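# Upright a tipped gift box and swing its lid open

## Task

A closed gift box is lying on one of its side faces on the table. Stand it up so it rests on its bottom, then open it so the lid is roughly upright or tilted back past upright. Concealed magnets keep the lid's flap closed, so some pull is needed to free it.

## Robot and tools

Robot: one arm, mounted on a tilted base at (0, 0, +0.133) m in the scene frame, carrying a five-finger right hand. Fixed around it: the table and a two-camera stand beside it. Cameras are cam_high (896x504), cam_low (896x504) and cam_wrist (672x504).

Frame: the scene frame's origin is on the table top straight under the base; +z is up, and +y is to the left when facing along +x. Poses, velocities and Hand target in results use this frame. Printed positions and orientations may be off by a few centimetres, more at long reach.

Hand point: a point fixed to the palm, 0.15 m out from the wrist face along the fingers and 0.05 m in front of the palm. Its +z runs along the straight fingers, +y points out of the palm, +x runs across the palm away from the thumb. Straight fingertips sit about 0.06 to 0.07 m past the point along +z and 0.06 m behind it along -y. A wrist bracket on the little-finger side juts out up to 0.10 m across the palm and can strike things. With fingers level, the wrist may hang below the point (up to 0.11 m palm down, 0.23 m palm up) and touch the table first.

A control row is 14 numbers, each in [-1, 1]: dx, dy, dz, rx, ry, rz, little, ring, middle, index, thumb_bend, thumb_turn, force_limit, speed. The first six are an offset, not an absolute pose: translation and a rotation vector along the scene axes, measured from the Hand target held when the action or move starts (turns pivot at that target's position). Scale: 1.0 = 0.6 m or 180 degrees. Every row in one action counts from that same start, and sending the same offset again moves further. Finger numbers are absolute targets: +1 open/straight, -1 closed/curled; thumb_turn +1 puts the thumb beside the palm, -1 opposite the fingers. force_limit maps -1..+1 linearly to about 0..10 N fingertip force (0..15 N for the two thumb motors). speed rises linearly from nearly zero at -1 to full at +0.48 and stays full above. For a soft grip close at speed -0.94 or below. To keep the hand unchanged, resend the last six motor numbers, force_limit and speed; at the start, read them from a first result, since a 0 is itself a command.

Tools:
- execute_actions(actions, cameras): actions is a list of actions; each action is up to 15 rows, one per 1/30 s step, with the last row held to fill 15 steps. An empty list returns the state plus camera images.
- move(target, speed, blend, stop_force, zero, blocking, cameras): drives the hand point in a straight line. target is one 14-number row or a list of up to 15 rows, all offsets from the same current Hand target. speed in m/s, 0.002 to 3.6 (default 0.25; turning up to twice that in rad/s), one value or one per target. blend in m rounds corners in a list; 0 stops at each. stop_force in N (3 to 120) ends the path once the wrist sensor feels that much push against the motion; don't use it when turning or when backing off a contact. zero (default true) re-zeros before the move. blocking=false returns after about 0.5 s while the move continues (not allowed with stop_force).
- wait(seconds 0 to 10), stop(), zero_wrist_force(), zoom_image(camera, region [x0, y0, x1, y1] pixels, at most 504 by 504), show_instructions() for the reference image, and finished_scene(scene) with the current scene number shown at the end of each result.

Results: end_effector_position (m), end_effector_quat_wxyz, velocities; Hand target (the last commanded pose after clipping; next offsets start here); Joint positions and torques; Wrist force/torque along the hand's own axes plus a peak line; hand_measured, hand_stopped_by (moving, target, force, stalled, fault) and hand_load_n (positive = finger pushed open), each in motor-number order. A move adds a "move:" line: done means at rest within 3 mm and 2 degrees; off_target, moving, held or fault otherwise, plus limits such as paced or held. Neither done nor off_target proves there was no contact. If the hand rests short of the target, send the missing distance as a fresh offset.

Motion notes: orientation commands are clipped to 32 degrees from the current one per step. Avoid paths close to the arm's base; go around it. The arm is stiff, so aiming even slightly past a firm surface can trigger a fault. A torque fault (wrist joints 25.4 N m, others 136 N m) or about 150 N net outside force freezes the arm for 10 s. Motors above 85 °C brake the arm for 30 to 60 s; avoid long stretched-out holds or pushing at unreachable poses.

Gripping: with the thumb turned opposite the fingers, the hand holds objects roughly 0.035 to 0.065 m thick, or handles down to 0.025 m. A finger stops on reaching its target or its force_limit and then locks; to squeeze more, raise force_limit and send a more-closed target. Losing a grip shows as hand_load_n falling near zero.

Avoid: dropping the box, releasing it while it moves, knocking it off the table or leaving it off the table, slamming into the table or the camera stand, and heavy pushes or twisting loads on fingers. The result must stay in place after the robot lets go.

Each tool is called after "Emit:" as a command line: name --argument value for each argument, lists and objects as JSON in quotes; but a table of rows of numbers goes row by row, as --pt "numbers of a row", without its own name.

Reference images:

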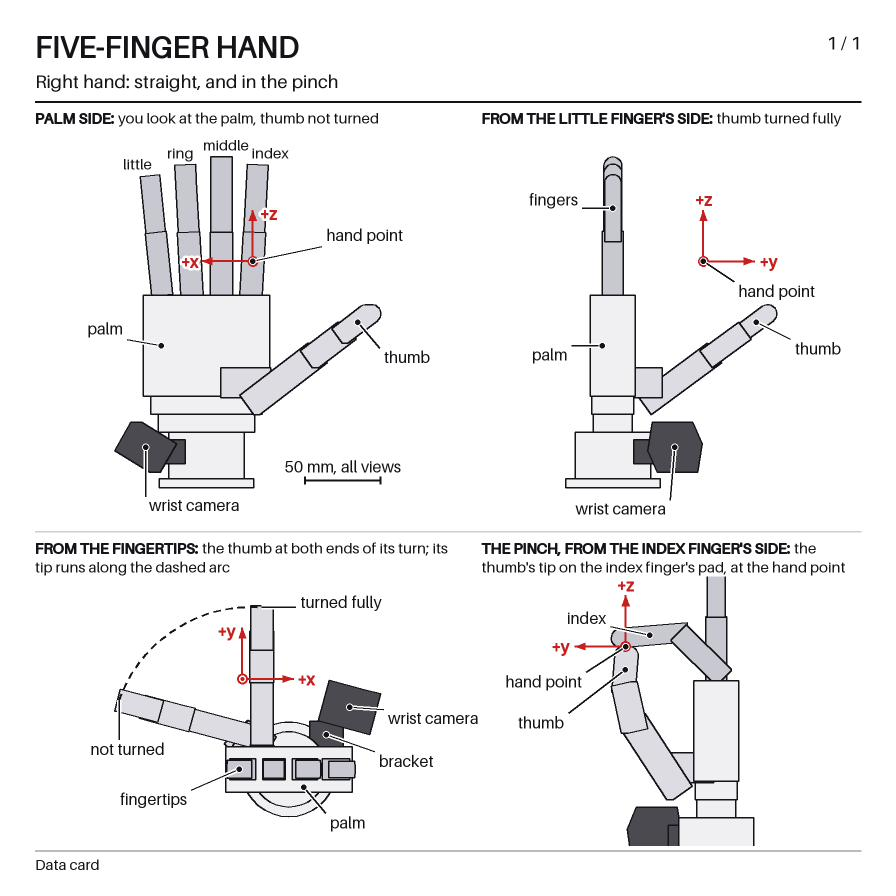

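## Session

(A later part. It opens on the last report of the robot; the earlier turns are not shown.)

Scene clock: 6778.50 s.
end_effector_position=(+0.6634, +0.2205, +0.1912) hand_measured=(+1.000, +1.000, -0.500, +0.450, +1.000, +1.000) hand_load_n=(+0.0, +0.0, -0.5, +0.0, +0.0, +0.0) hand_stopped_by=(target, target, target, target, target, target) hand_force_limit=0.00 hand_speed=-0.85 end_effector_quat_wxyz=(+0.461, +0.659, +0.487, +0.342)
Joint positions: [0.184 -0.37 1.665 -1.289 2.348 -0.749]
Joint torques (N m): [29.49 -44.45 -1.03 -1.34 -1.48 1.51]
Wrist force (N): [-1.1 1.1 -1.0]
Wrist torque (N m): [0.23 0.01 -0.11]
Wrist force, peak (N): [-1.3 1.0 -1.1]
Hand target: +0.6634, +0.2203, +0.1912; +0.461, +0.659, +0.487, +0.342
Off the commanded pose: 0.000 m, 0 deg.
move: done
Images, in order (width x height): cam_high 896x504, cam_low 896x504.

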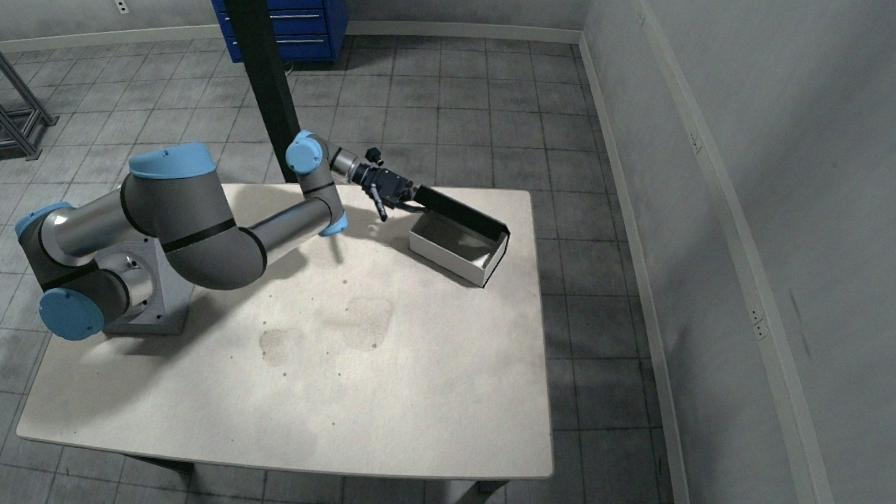

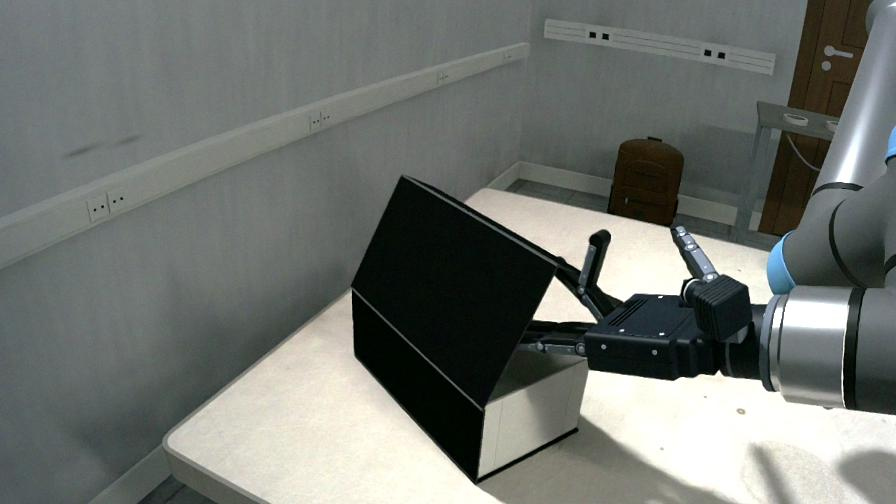

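Emit:
execute_actions --actions '[]' --cameras '["cam_wrist", "cam_low", "cam_high"]'

Emit:
zoom_image --camera "cam_low" --region '[510, 210, 640, 370]'

Emit:
zoom_image --camera "cam_high" --region '[390, 170, 450, 230]'

Scene clock: 6815.13 s.
end_effector_position=(+0.6634, +0.2203, +0.1912) hand_measured=(+1.000, +1.000, -0.500, +0.450, +1.000, +1.000) hand_load_n=(+0.0, +0.0, +0.0, +0.0, +0.0, +0.0) hand_stopped_by=(target, target, target, target, target, target) hand_force_limit=0.00 hand_speed=-0.85 end_effector_quat_wxyz=(+0.461, +0.659, +0.487, +0.342)
Joint positions: [0.184 -0.371 1.665 -1.289 2.348 -0.749]
Joint velocities: within noise
Joint torques (N m): [26.62 -44.51 -1.82 -3.67 -3.24 1.07]
Motor temperatures (°C): [37 40 34 42 38 42]
Wrist force (N): [-0.7 0.9 -0.9]
Wrist torque (N m): [0.24 0.03 -0.10]
Wrist force, peak (N): [-0.8 0.7 -1.6]
Hand target: +0.6634, +0.2203, +0.1912; +0.461, +0.659, +0.487, +0.342
Off the commanded pose: 0.000 m, 0 deg.

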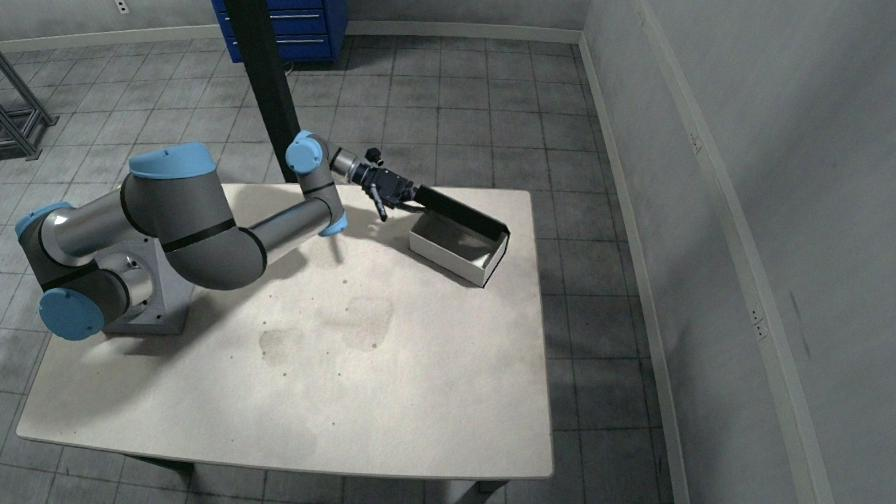

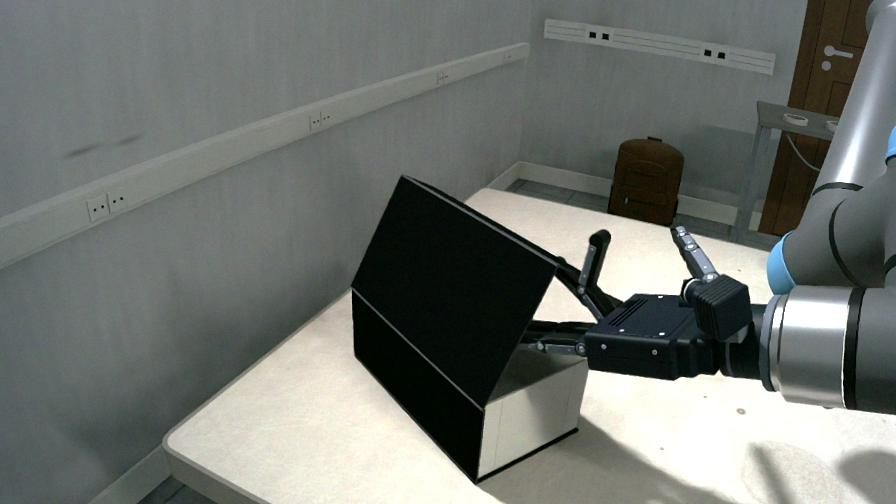

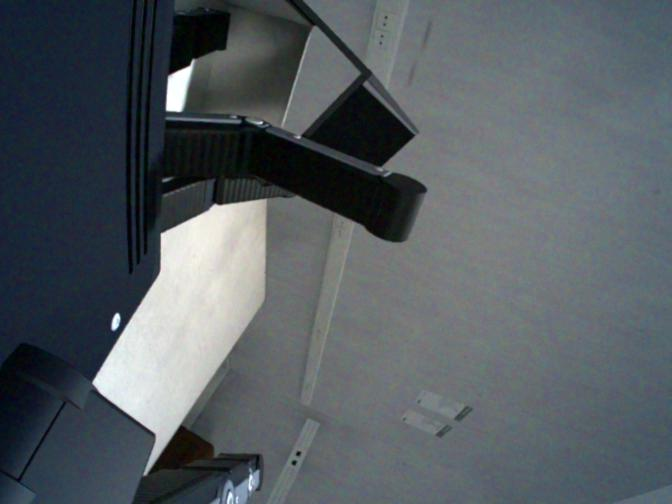

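Scaled by 3.150 from the camera's 896x504 image, which has a finer 1280x720 frame.

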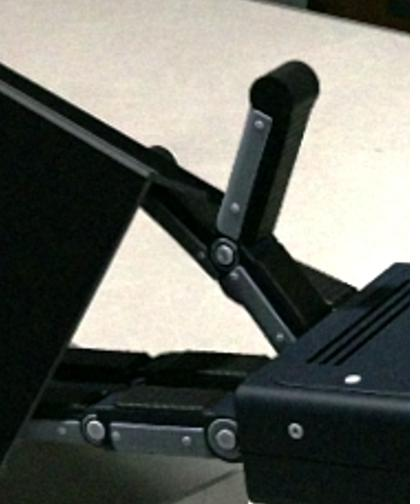

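Scaled by 8.400 from the camera's 896x504 image, which has a finer 1280x720 frame.

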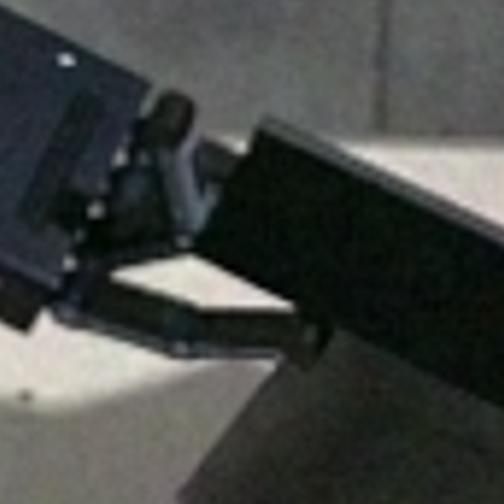

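Emit:
move --target '[0, 0, 0.075, 0, 0, 0, 1, 1, -0.5, 1, 1, 1, 0.0, -0.5]' --speed 0.02 --cameras '["cam_high", "cam_low"]'

Emit:
zoom_image --camera "cam_low" --region '[340, 130, 660, 450]'

Emit:
zoom_image --camera "cam_high" --region '[370, 150, 510, 300]'

Scene clock: 6832.17 s.
end_effector_position=(+0.6634, +0.2203, +0.2364) hand_measured=(+1.000, +1.000, -0.500, +1.000, +1.000, +1.000) hand_load_n=(+0.0, +0.0, +0.0, +0.0, +0.0, +0.0) hand_stopped_by=(target, target, target, target, target, target) hand_force_limit=0.00 hand_speed=-0.50 end_effector_quat_wxyz=(+0.461, +0.659, +0.487, +0.342)
Joint positions: [0.245 -0.427 1.647 -1.214 2.409 -0.748]
Joint torques (N m): [25.68 -28.96 -8.63 -2.56 -2.36 1.54]
Wrist force (N): [-0.9 1.0 -0.7]
Wrist torque (N m): [0.18 0.03 -0.12]
Wrist force, peak (N): [-1.1 1.3 -1.2]
Hand target: +0.6634, +0.2203, +0.2362; +0.461, +0.659, +0.487, +0.342
Off the commanded pose: 0.000 m, 0 deg.
move: done
Images, in order (width x height): cam_high 896x504, cam_low 896x504.

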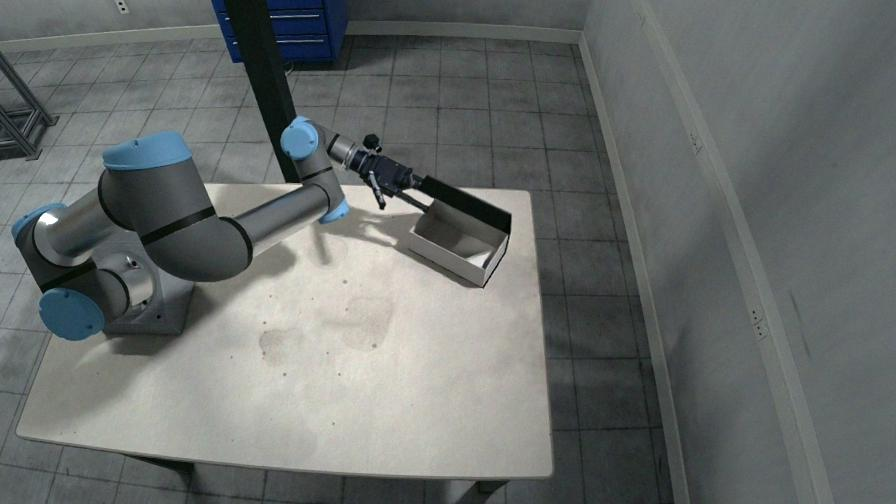

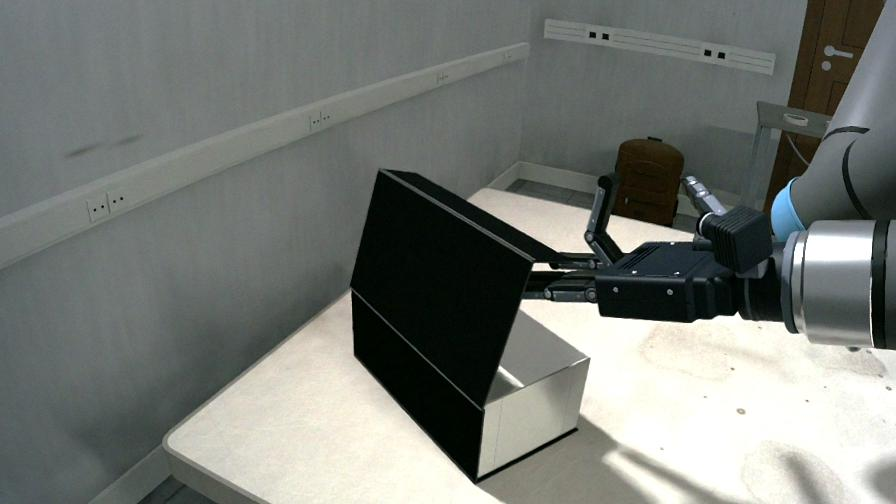

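Scaled by 1.575 from the camera's 896x504 image, which has a finer 1280x720 frame.

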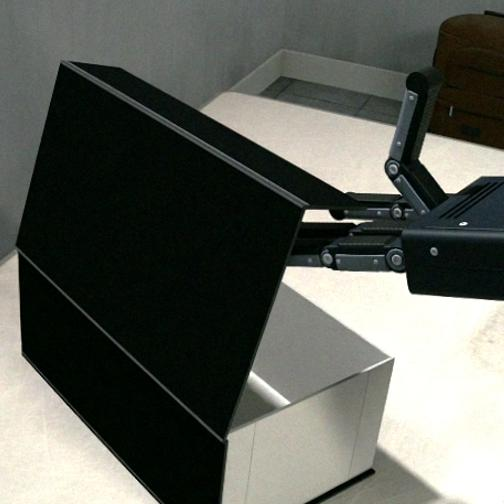

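Scaled by 3.360 from the camera's 896x504 image, which has a finer 1280x720 frame.

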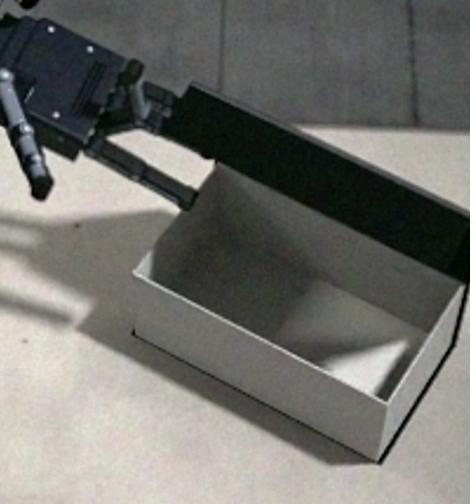

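Emit:
move --target '[0.025, 0.0433, 0.01, 0, 0, 0, 1, 1, -0.5, 1, 1, 1, 0.0, -0.5]' --speed 0.02 --cameras '["cam_high", "cam_low"]'

Emit:
zoom_image --camera "cam_low" --region '[340, 130, 660, 450]'

Emit:
zoom_image --camera "cam_high" --region '[370, 150, 510, 300]'

Scene clock: 6840.00 s.
end_effector_position=(+0.6784, +0.2465, +0.2422) hand_measured=(+1.000, +1.000, -0.500, +1.000, +1.000, +1.000) hand_load_n=(+0.0, +0.0, +0.5, +0.0, +0.0, +0.5) hand_stopped_by=(target, target, target, target, target, target) hand_force_limit=0.00 hand_speed=-0.50 end_effector_quat_wxyz=(+0.461, +0.659, +0.487, +0.342) end_effector_velocity=(-0.001, -0.001, -0.002) end_effector_angular_velocity=(-0.002, +0.003, +0.002)
Joint positions: [0.272 -0.372 1.544 -1.165 2.436 -0.748]
Joint velocities: [-0.001 -0.002 0.006 0 0 0]
Joint torques (N m): [28.67 -45.62 -2.68 -2.32 -1.21 1.48]
Wrist force (N): [-0.7 1.0 -0.8]
Wrist torque (N m): [0.17 0.02 -0.07]
Wrist force, peak (N): [-1.1 1.5 -0.9]
Hand target: +0.6784, +0.2463, +0.2422; +0.461, +0.659, +0.487, +0.342
Off the commanded pose: 0.000 m, 0 deg.
move: done
Images, in order (width x height): cam_high 896x504, cam_low 896x504.

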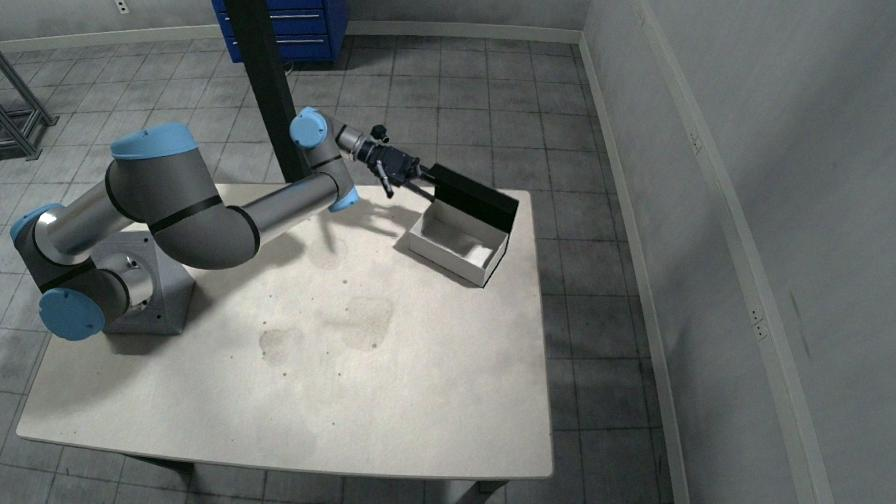

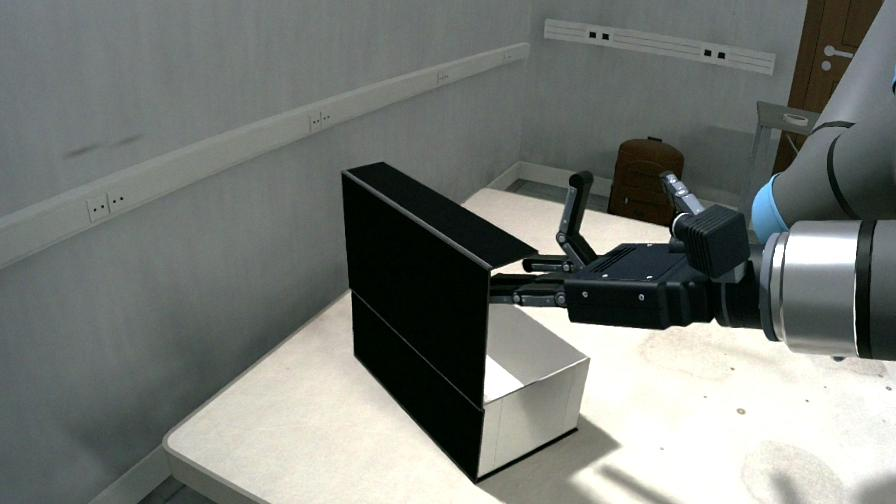

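Scaled by 1.575 from the camera's 896x504 image, which has a finer 1280x720 frame.

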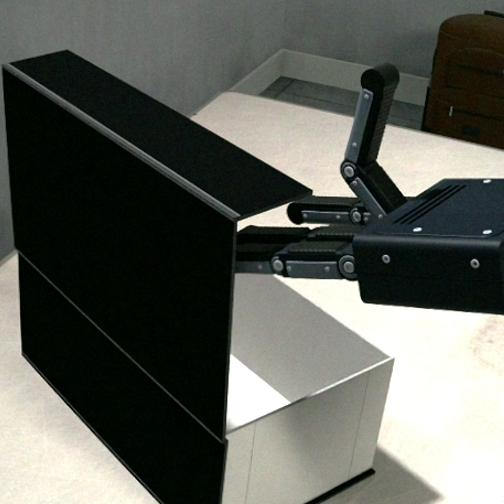

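Scaled by 3.360 from the camera's 896x504 image, which has a finer 1280x720 frame.

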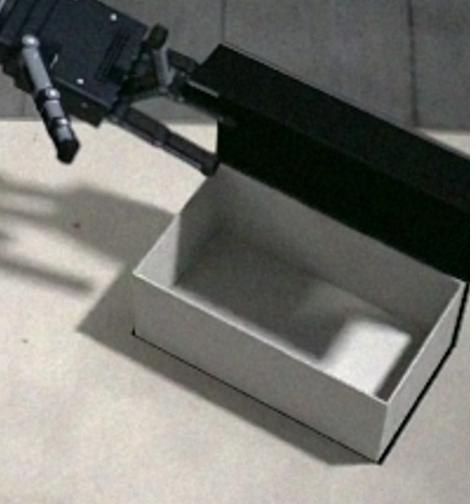

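Emit:
move --target '[0.0142, 0.0245, 0.005, 0, 0, 0, 1, 1, -0.5, 1, 1, 1, 0.0, -0.5]' --speed 0.015 --cameras '["cam_high", "cam_low"]'

Emit:
zoom_image --camera "cam_low" --region '[300, 130, 620, 450]'

Emit:
zoom_image --camera "cam_high" --region '[380, 130, 540, 300]'

Scene clock: 6846.23 s.
end_effector_position=(+0.6869, +0.2612, +0.2452) hand_measured=(+1.000, +1.000, -0.500, +1.000, +1.000, +1.000) hand_load_n=(+0.0, +0.0, +0.0, +0.0, +0.0, +0.0) hand_stopped_by=(target, target, target, target, target, target) hand_force_limit=0.00 hand_speed=-0.50 end_effector_quat_wxyz=(+0.461, +0.659, +0.487, +0.342)
Joint positions: [0.286 -0.34 1.484 -1.137 2.449 -0.748]
Joint torques (N m): [32.53 -46.71 -2.28 -1.62 -0.67 1.55]
Wrist force (N): [-0.5 1.1 -0.9]
Wrist torque (N m): [0.18 0.02 -0.06]
Wrist force, peak (N): [-0.9 1.5 -1.0]
Hand target: +0.6869, +0.2610, +0.2452; +0.461, +0.659, +0.487, +0.342
Off the commanded pose: 0.000 m, 0 deg.
move: done
Images, in order (width x height): cam_high 896x504, cam_low 896x504.

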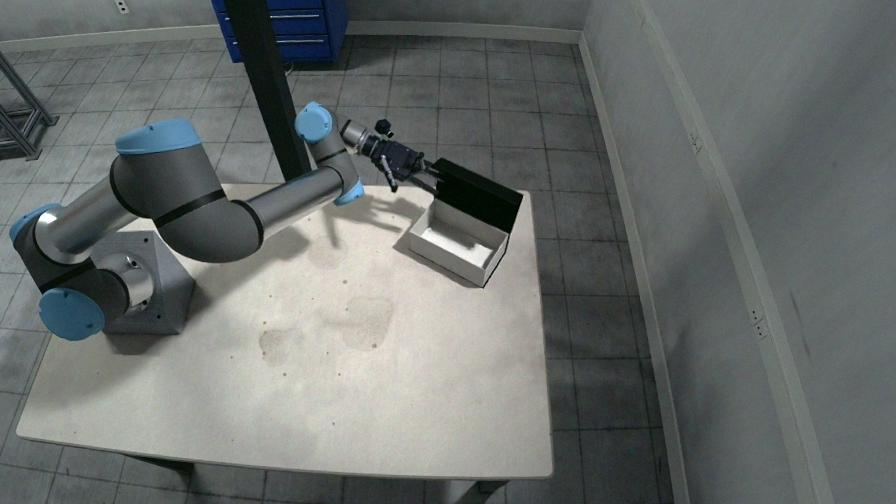

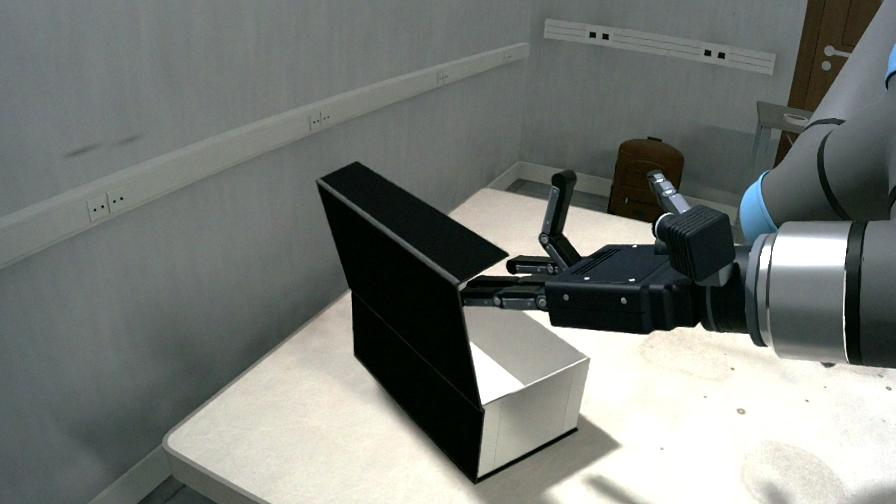

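Scaled by 1.575 from the camera's 896x504 image, which has a finer 1280x720 frame.

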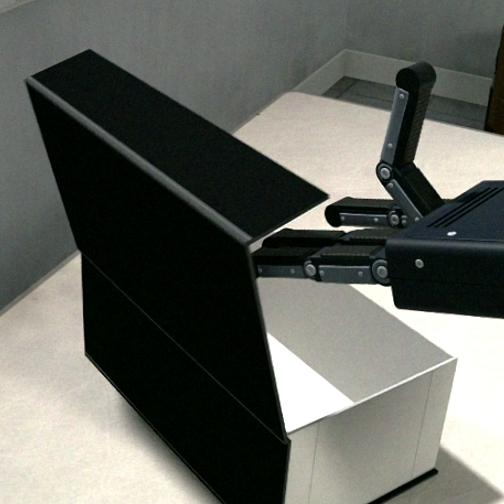

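Scaled by 2.965 from the camera's 896x504 image, which has a finer 1280x720 frame.

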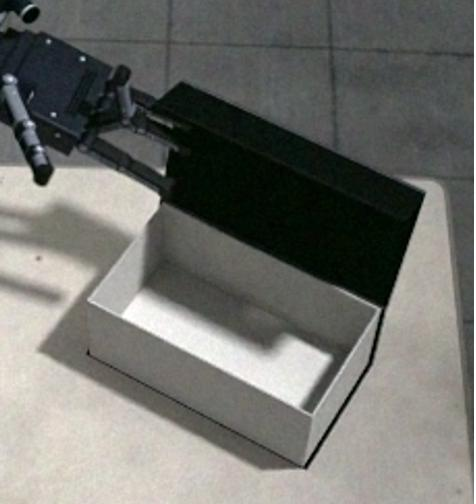

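Emit:
move --target '[0.0058, 0.0101, 0, 0, 0, 0, 1, 1, -0.5, 1, 1, 1, 0.0, -0.5]' --speed 0.015 --cameras '["cam_low"]'

Emit:
zoom_image --camera "cam_low" --region '[300, 130, 620, 450]'

Scene clock: 6850.87 s.
end_effector_position=(+0.6904, +0.2672, +0.2452) hand_measured=(+1.000, +1.000, -0.500, +1.000, +1.000, +1.000) hand_load_n=(+0.0, +0.0, +0.0, +0.0, +0.0, +0.0) hand_stopped_by=(target, target, target, target, target, target) hand_force_limit=0.00 hand_speed=-0.50 end_effector_quat_wxyz=(+0.461, +0.659, +0.487, +0.342)
Joint positions: [0.29 -0.326 1.46 -1.127 2.453 -0.748]
Joint torques (N m): [35.7 -47.49 -4.52 -1.06 -0.21 1.52]
Wrist force (N): [-0.4 1.2 -1.0]
Wrist torque (N m): [0.20 0.01 -0.06]
Wrist force, peak (N): [-0.9 1.4 -1.1]
Hand target: +0.6904, +0.2671, +0.2452; +0.461, +0.659, +0.487, +0.342
Off the commanded pose: 0.000 m, 0 deg.
move: done
Images, in order (width x height): cam_low 896x504.

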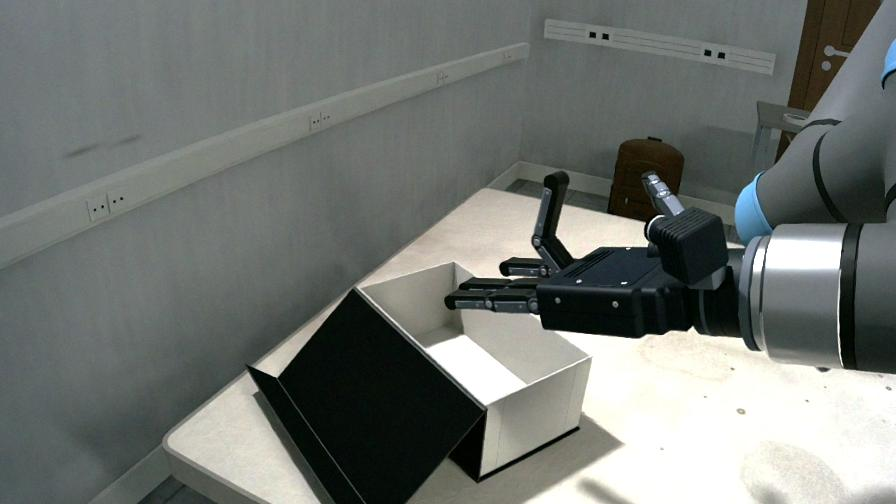

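Scaled by 1.575 from the camera's 896x504 image, which has a finer 1280x720 frame.

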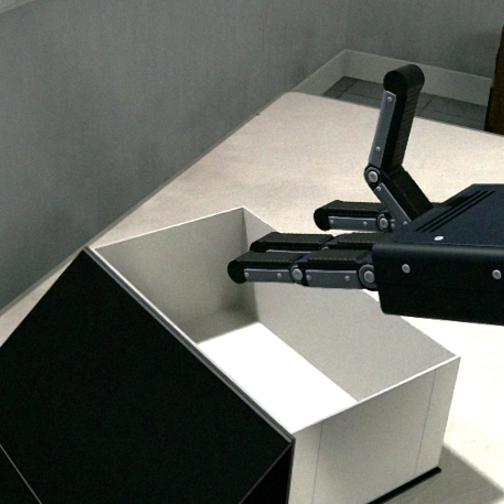

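Emit:
move --pt "-0.01 -0.02 0.1 0 0 0 1 1 -0.5 1 1 1 0.0 -0.5" --pt "-0.2 0.05 0.15 0 0 0 1 1 -0.5 1 1 1 0.0 -0.5" --speed '[0.08, 0.12]' --blend '[0.02, 0]' --cameras '["cam_high", "cam_low"]'

Emit:
zoom_image --camera "cam_low" --region '[200, 220, 640, 504]'

Emit:
zoom_image --camera "cam_high" --region '[380, 130, 560, 310]'

Scene clock: 6857.57 s.
end_effector_position=(+0.5704, +0.2970, +0.3352) hand_measured=(+1.000, +1.000, -0.500, +1.000, +1.000, +1.000) hand_load_n=(+0.0, +0.0, +0.0, +0.0, +0.0, +0.0) hand_stopped_by=(target, target, target, target, target, target) hand_force_limit=0.00 hand_speed=-0.50 end_effector_quat_wxyz=(+0.461, +0.659, +0.487, +0.342)
Joint positions: [0.537 -0.427 1.586 -1.15 2.7 -0.744]
Joint torques (N m): [24.82 -41.14 -17.95 1.13 -2.76 -0.7]
Wrist force (N): [-0.5 1.0 -0.7]
Wrist torque (N m): [0.13 0.00 -0.08]
Wrist force, peak (N): [-0.6 0.9 -2.1]
Hand target: +0.5704, +0.2971, +0.3352; +0.461, +0.659, +0.487, +0.342
Off the commanded pose: 0.000 m, 0 deg.
move: done
Images, in order (width x height): cam_high 896x504, cam_low 896x504.

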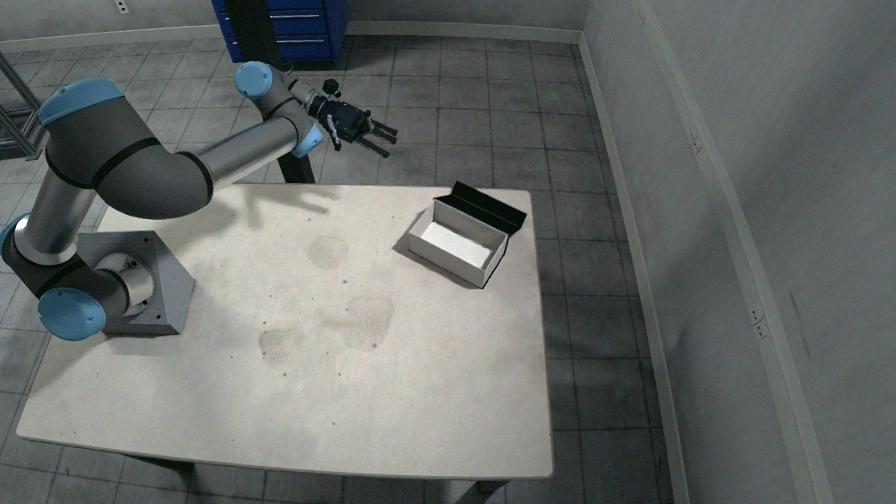

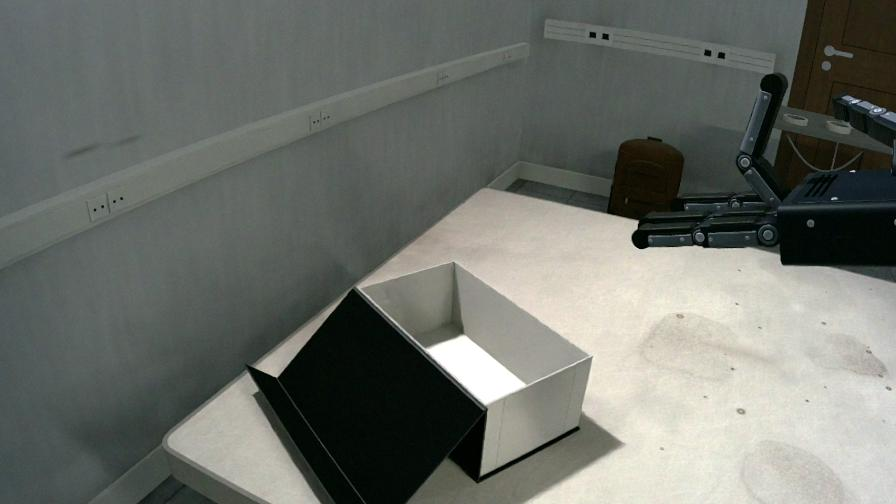

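Scaled by 1.145 from the camera's 896x504 image, which has a finer 1280x720 frame.

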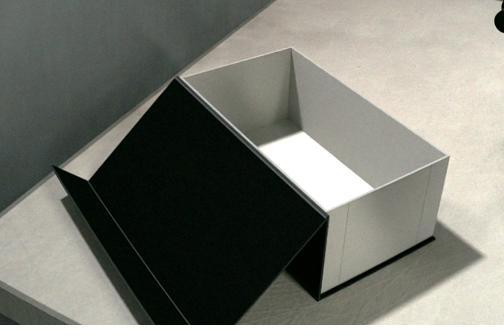

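Scaled by 2.800 from the camera's 896x504 image, which has a finer 1280x720 frame.

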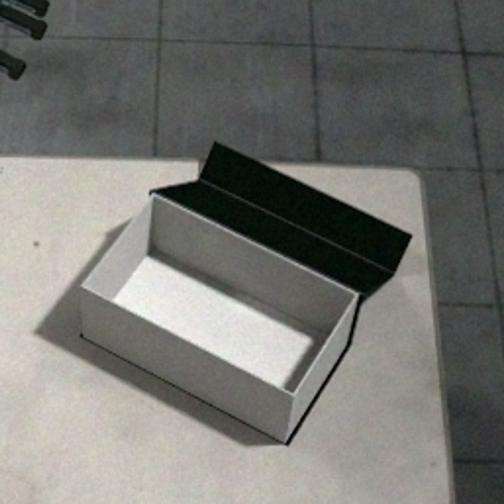

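Emit:
finished_scene --scene 2

The scene is finished: the task was done.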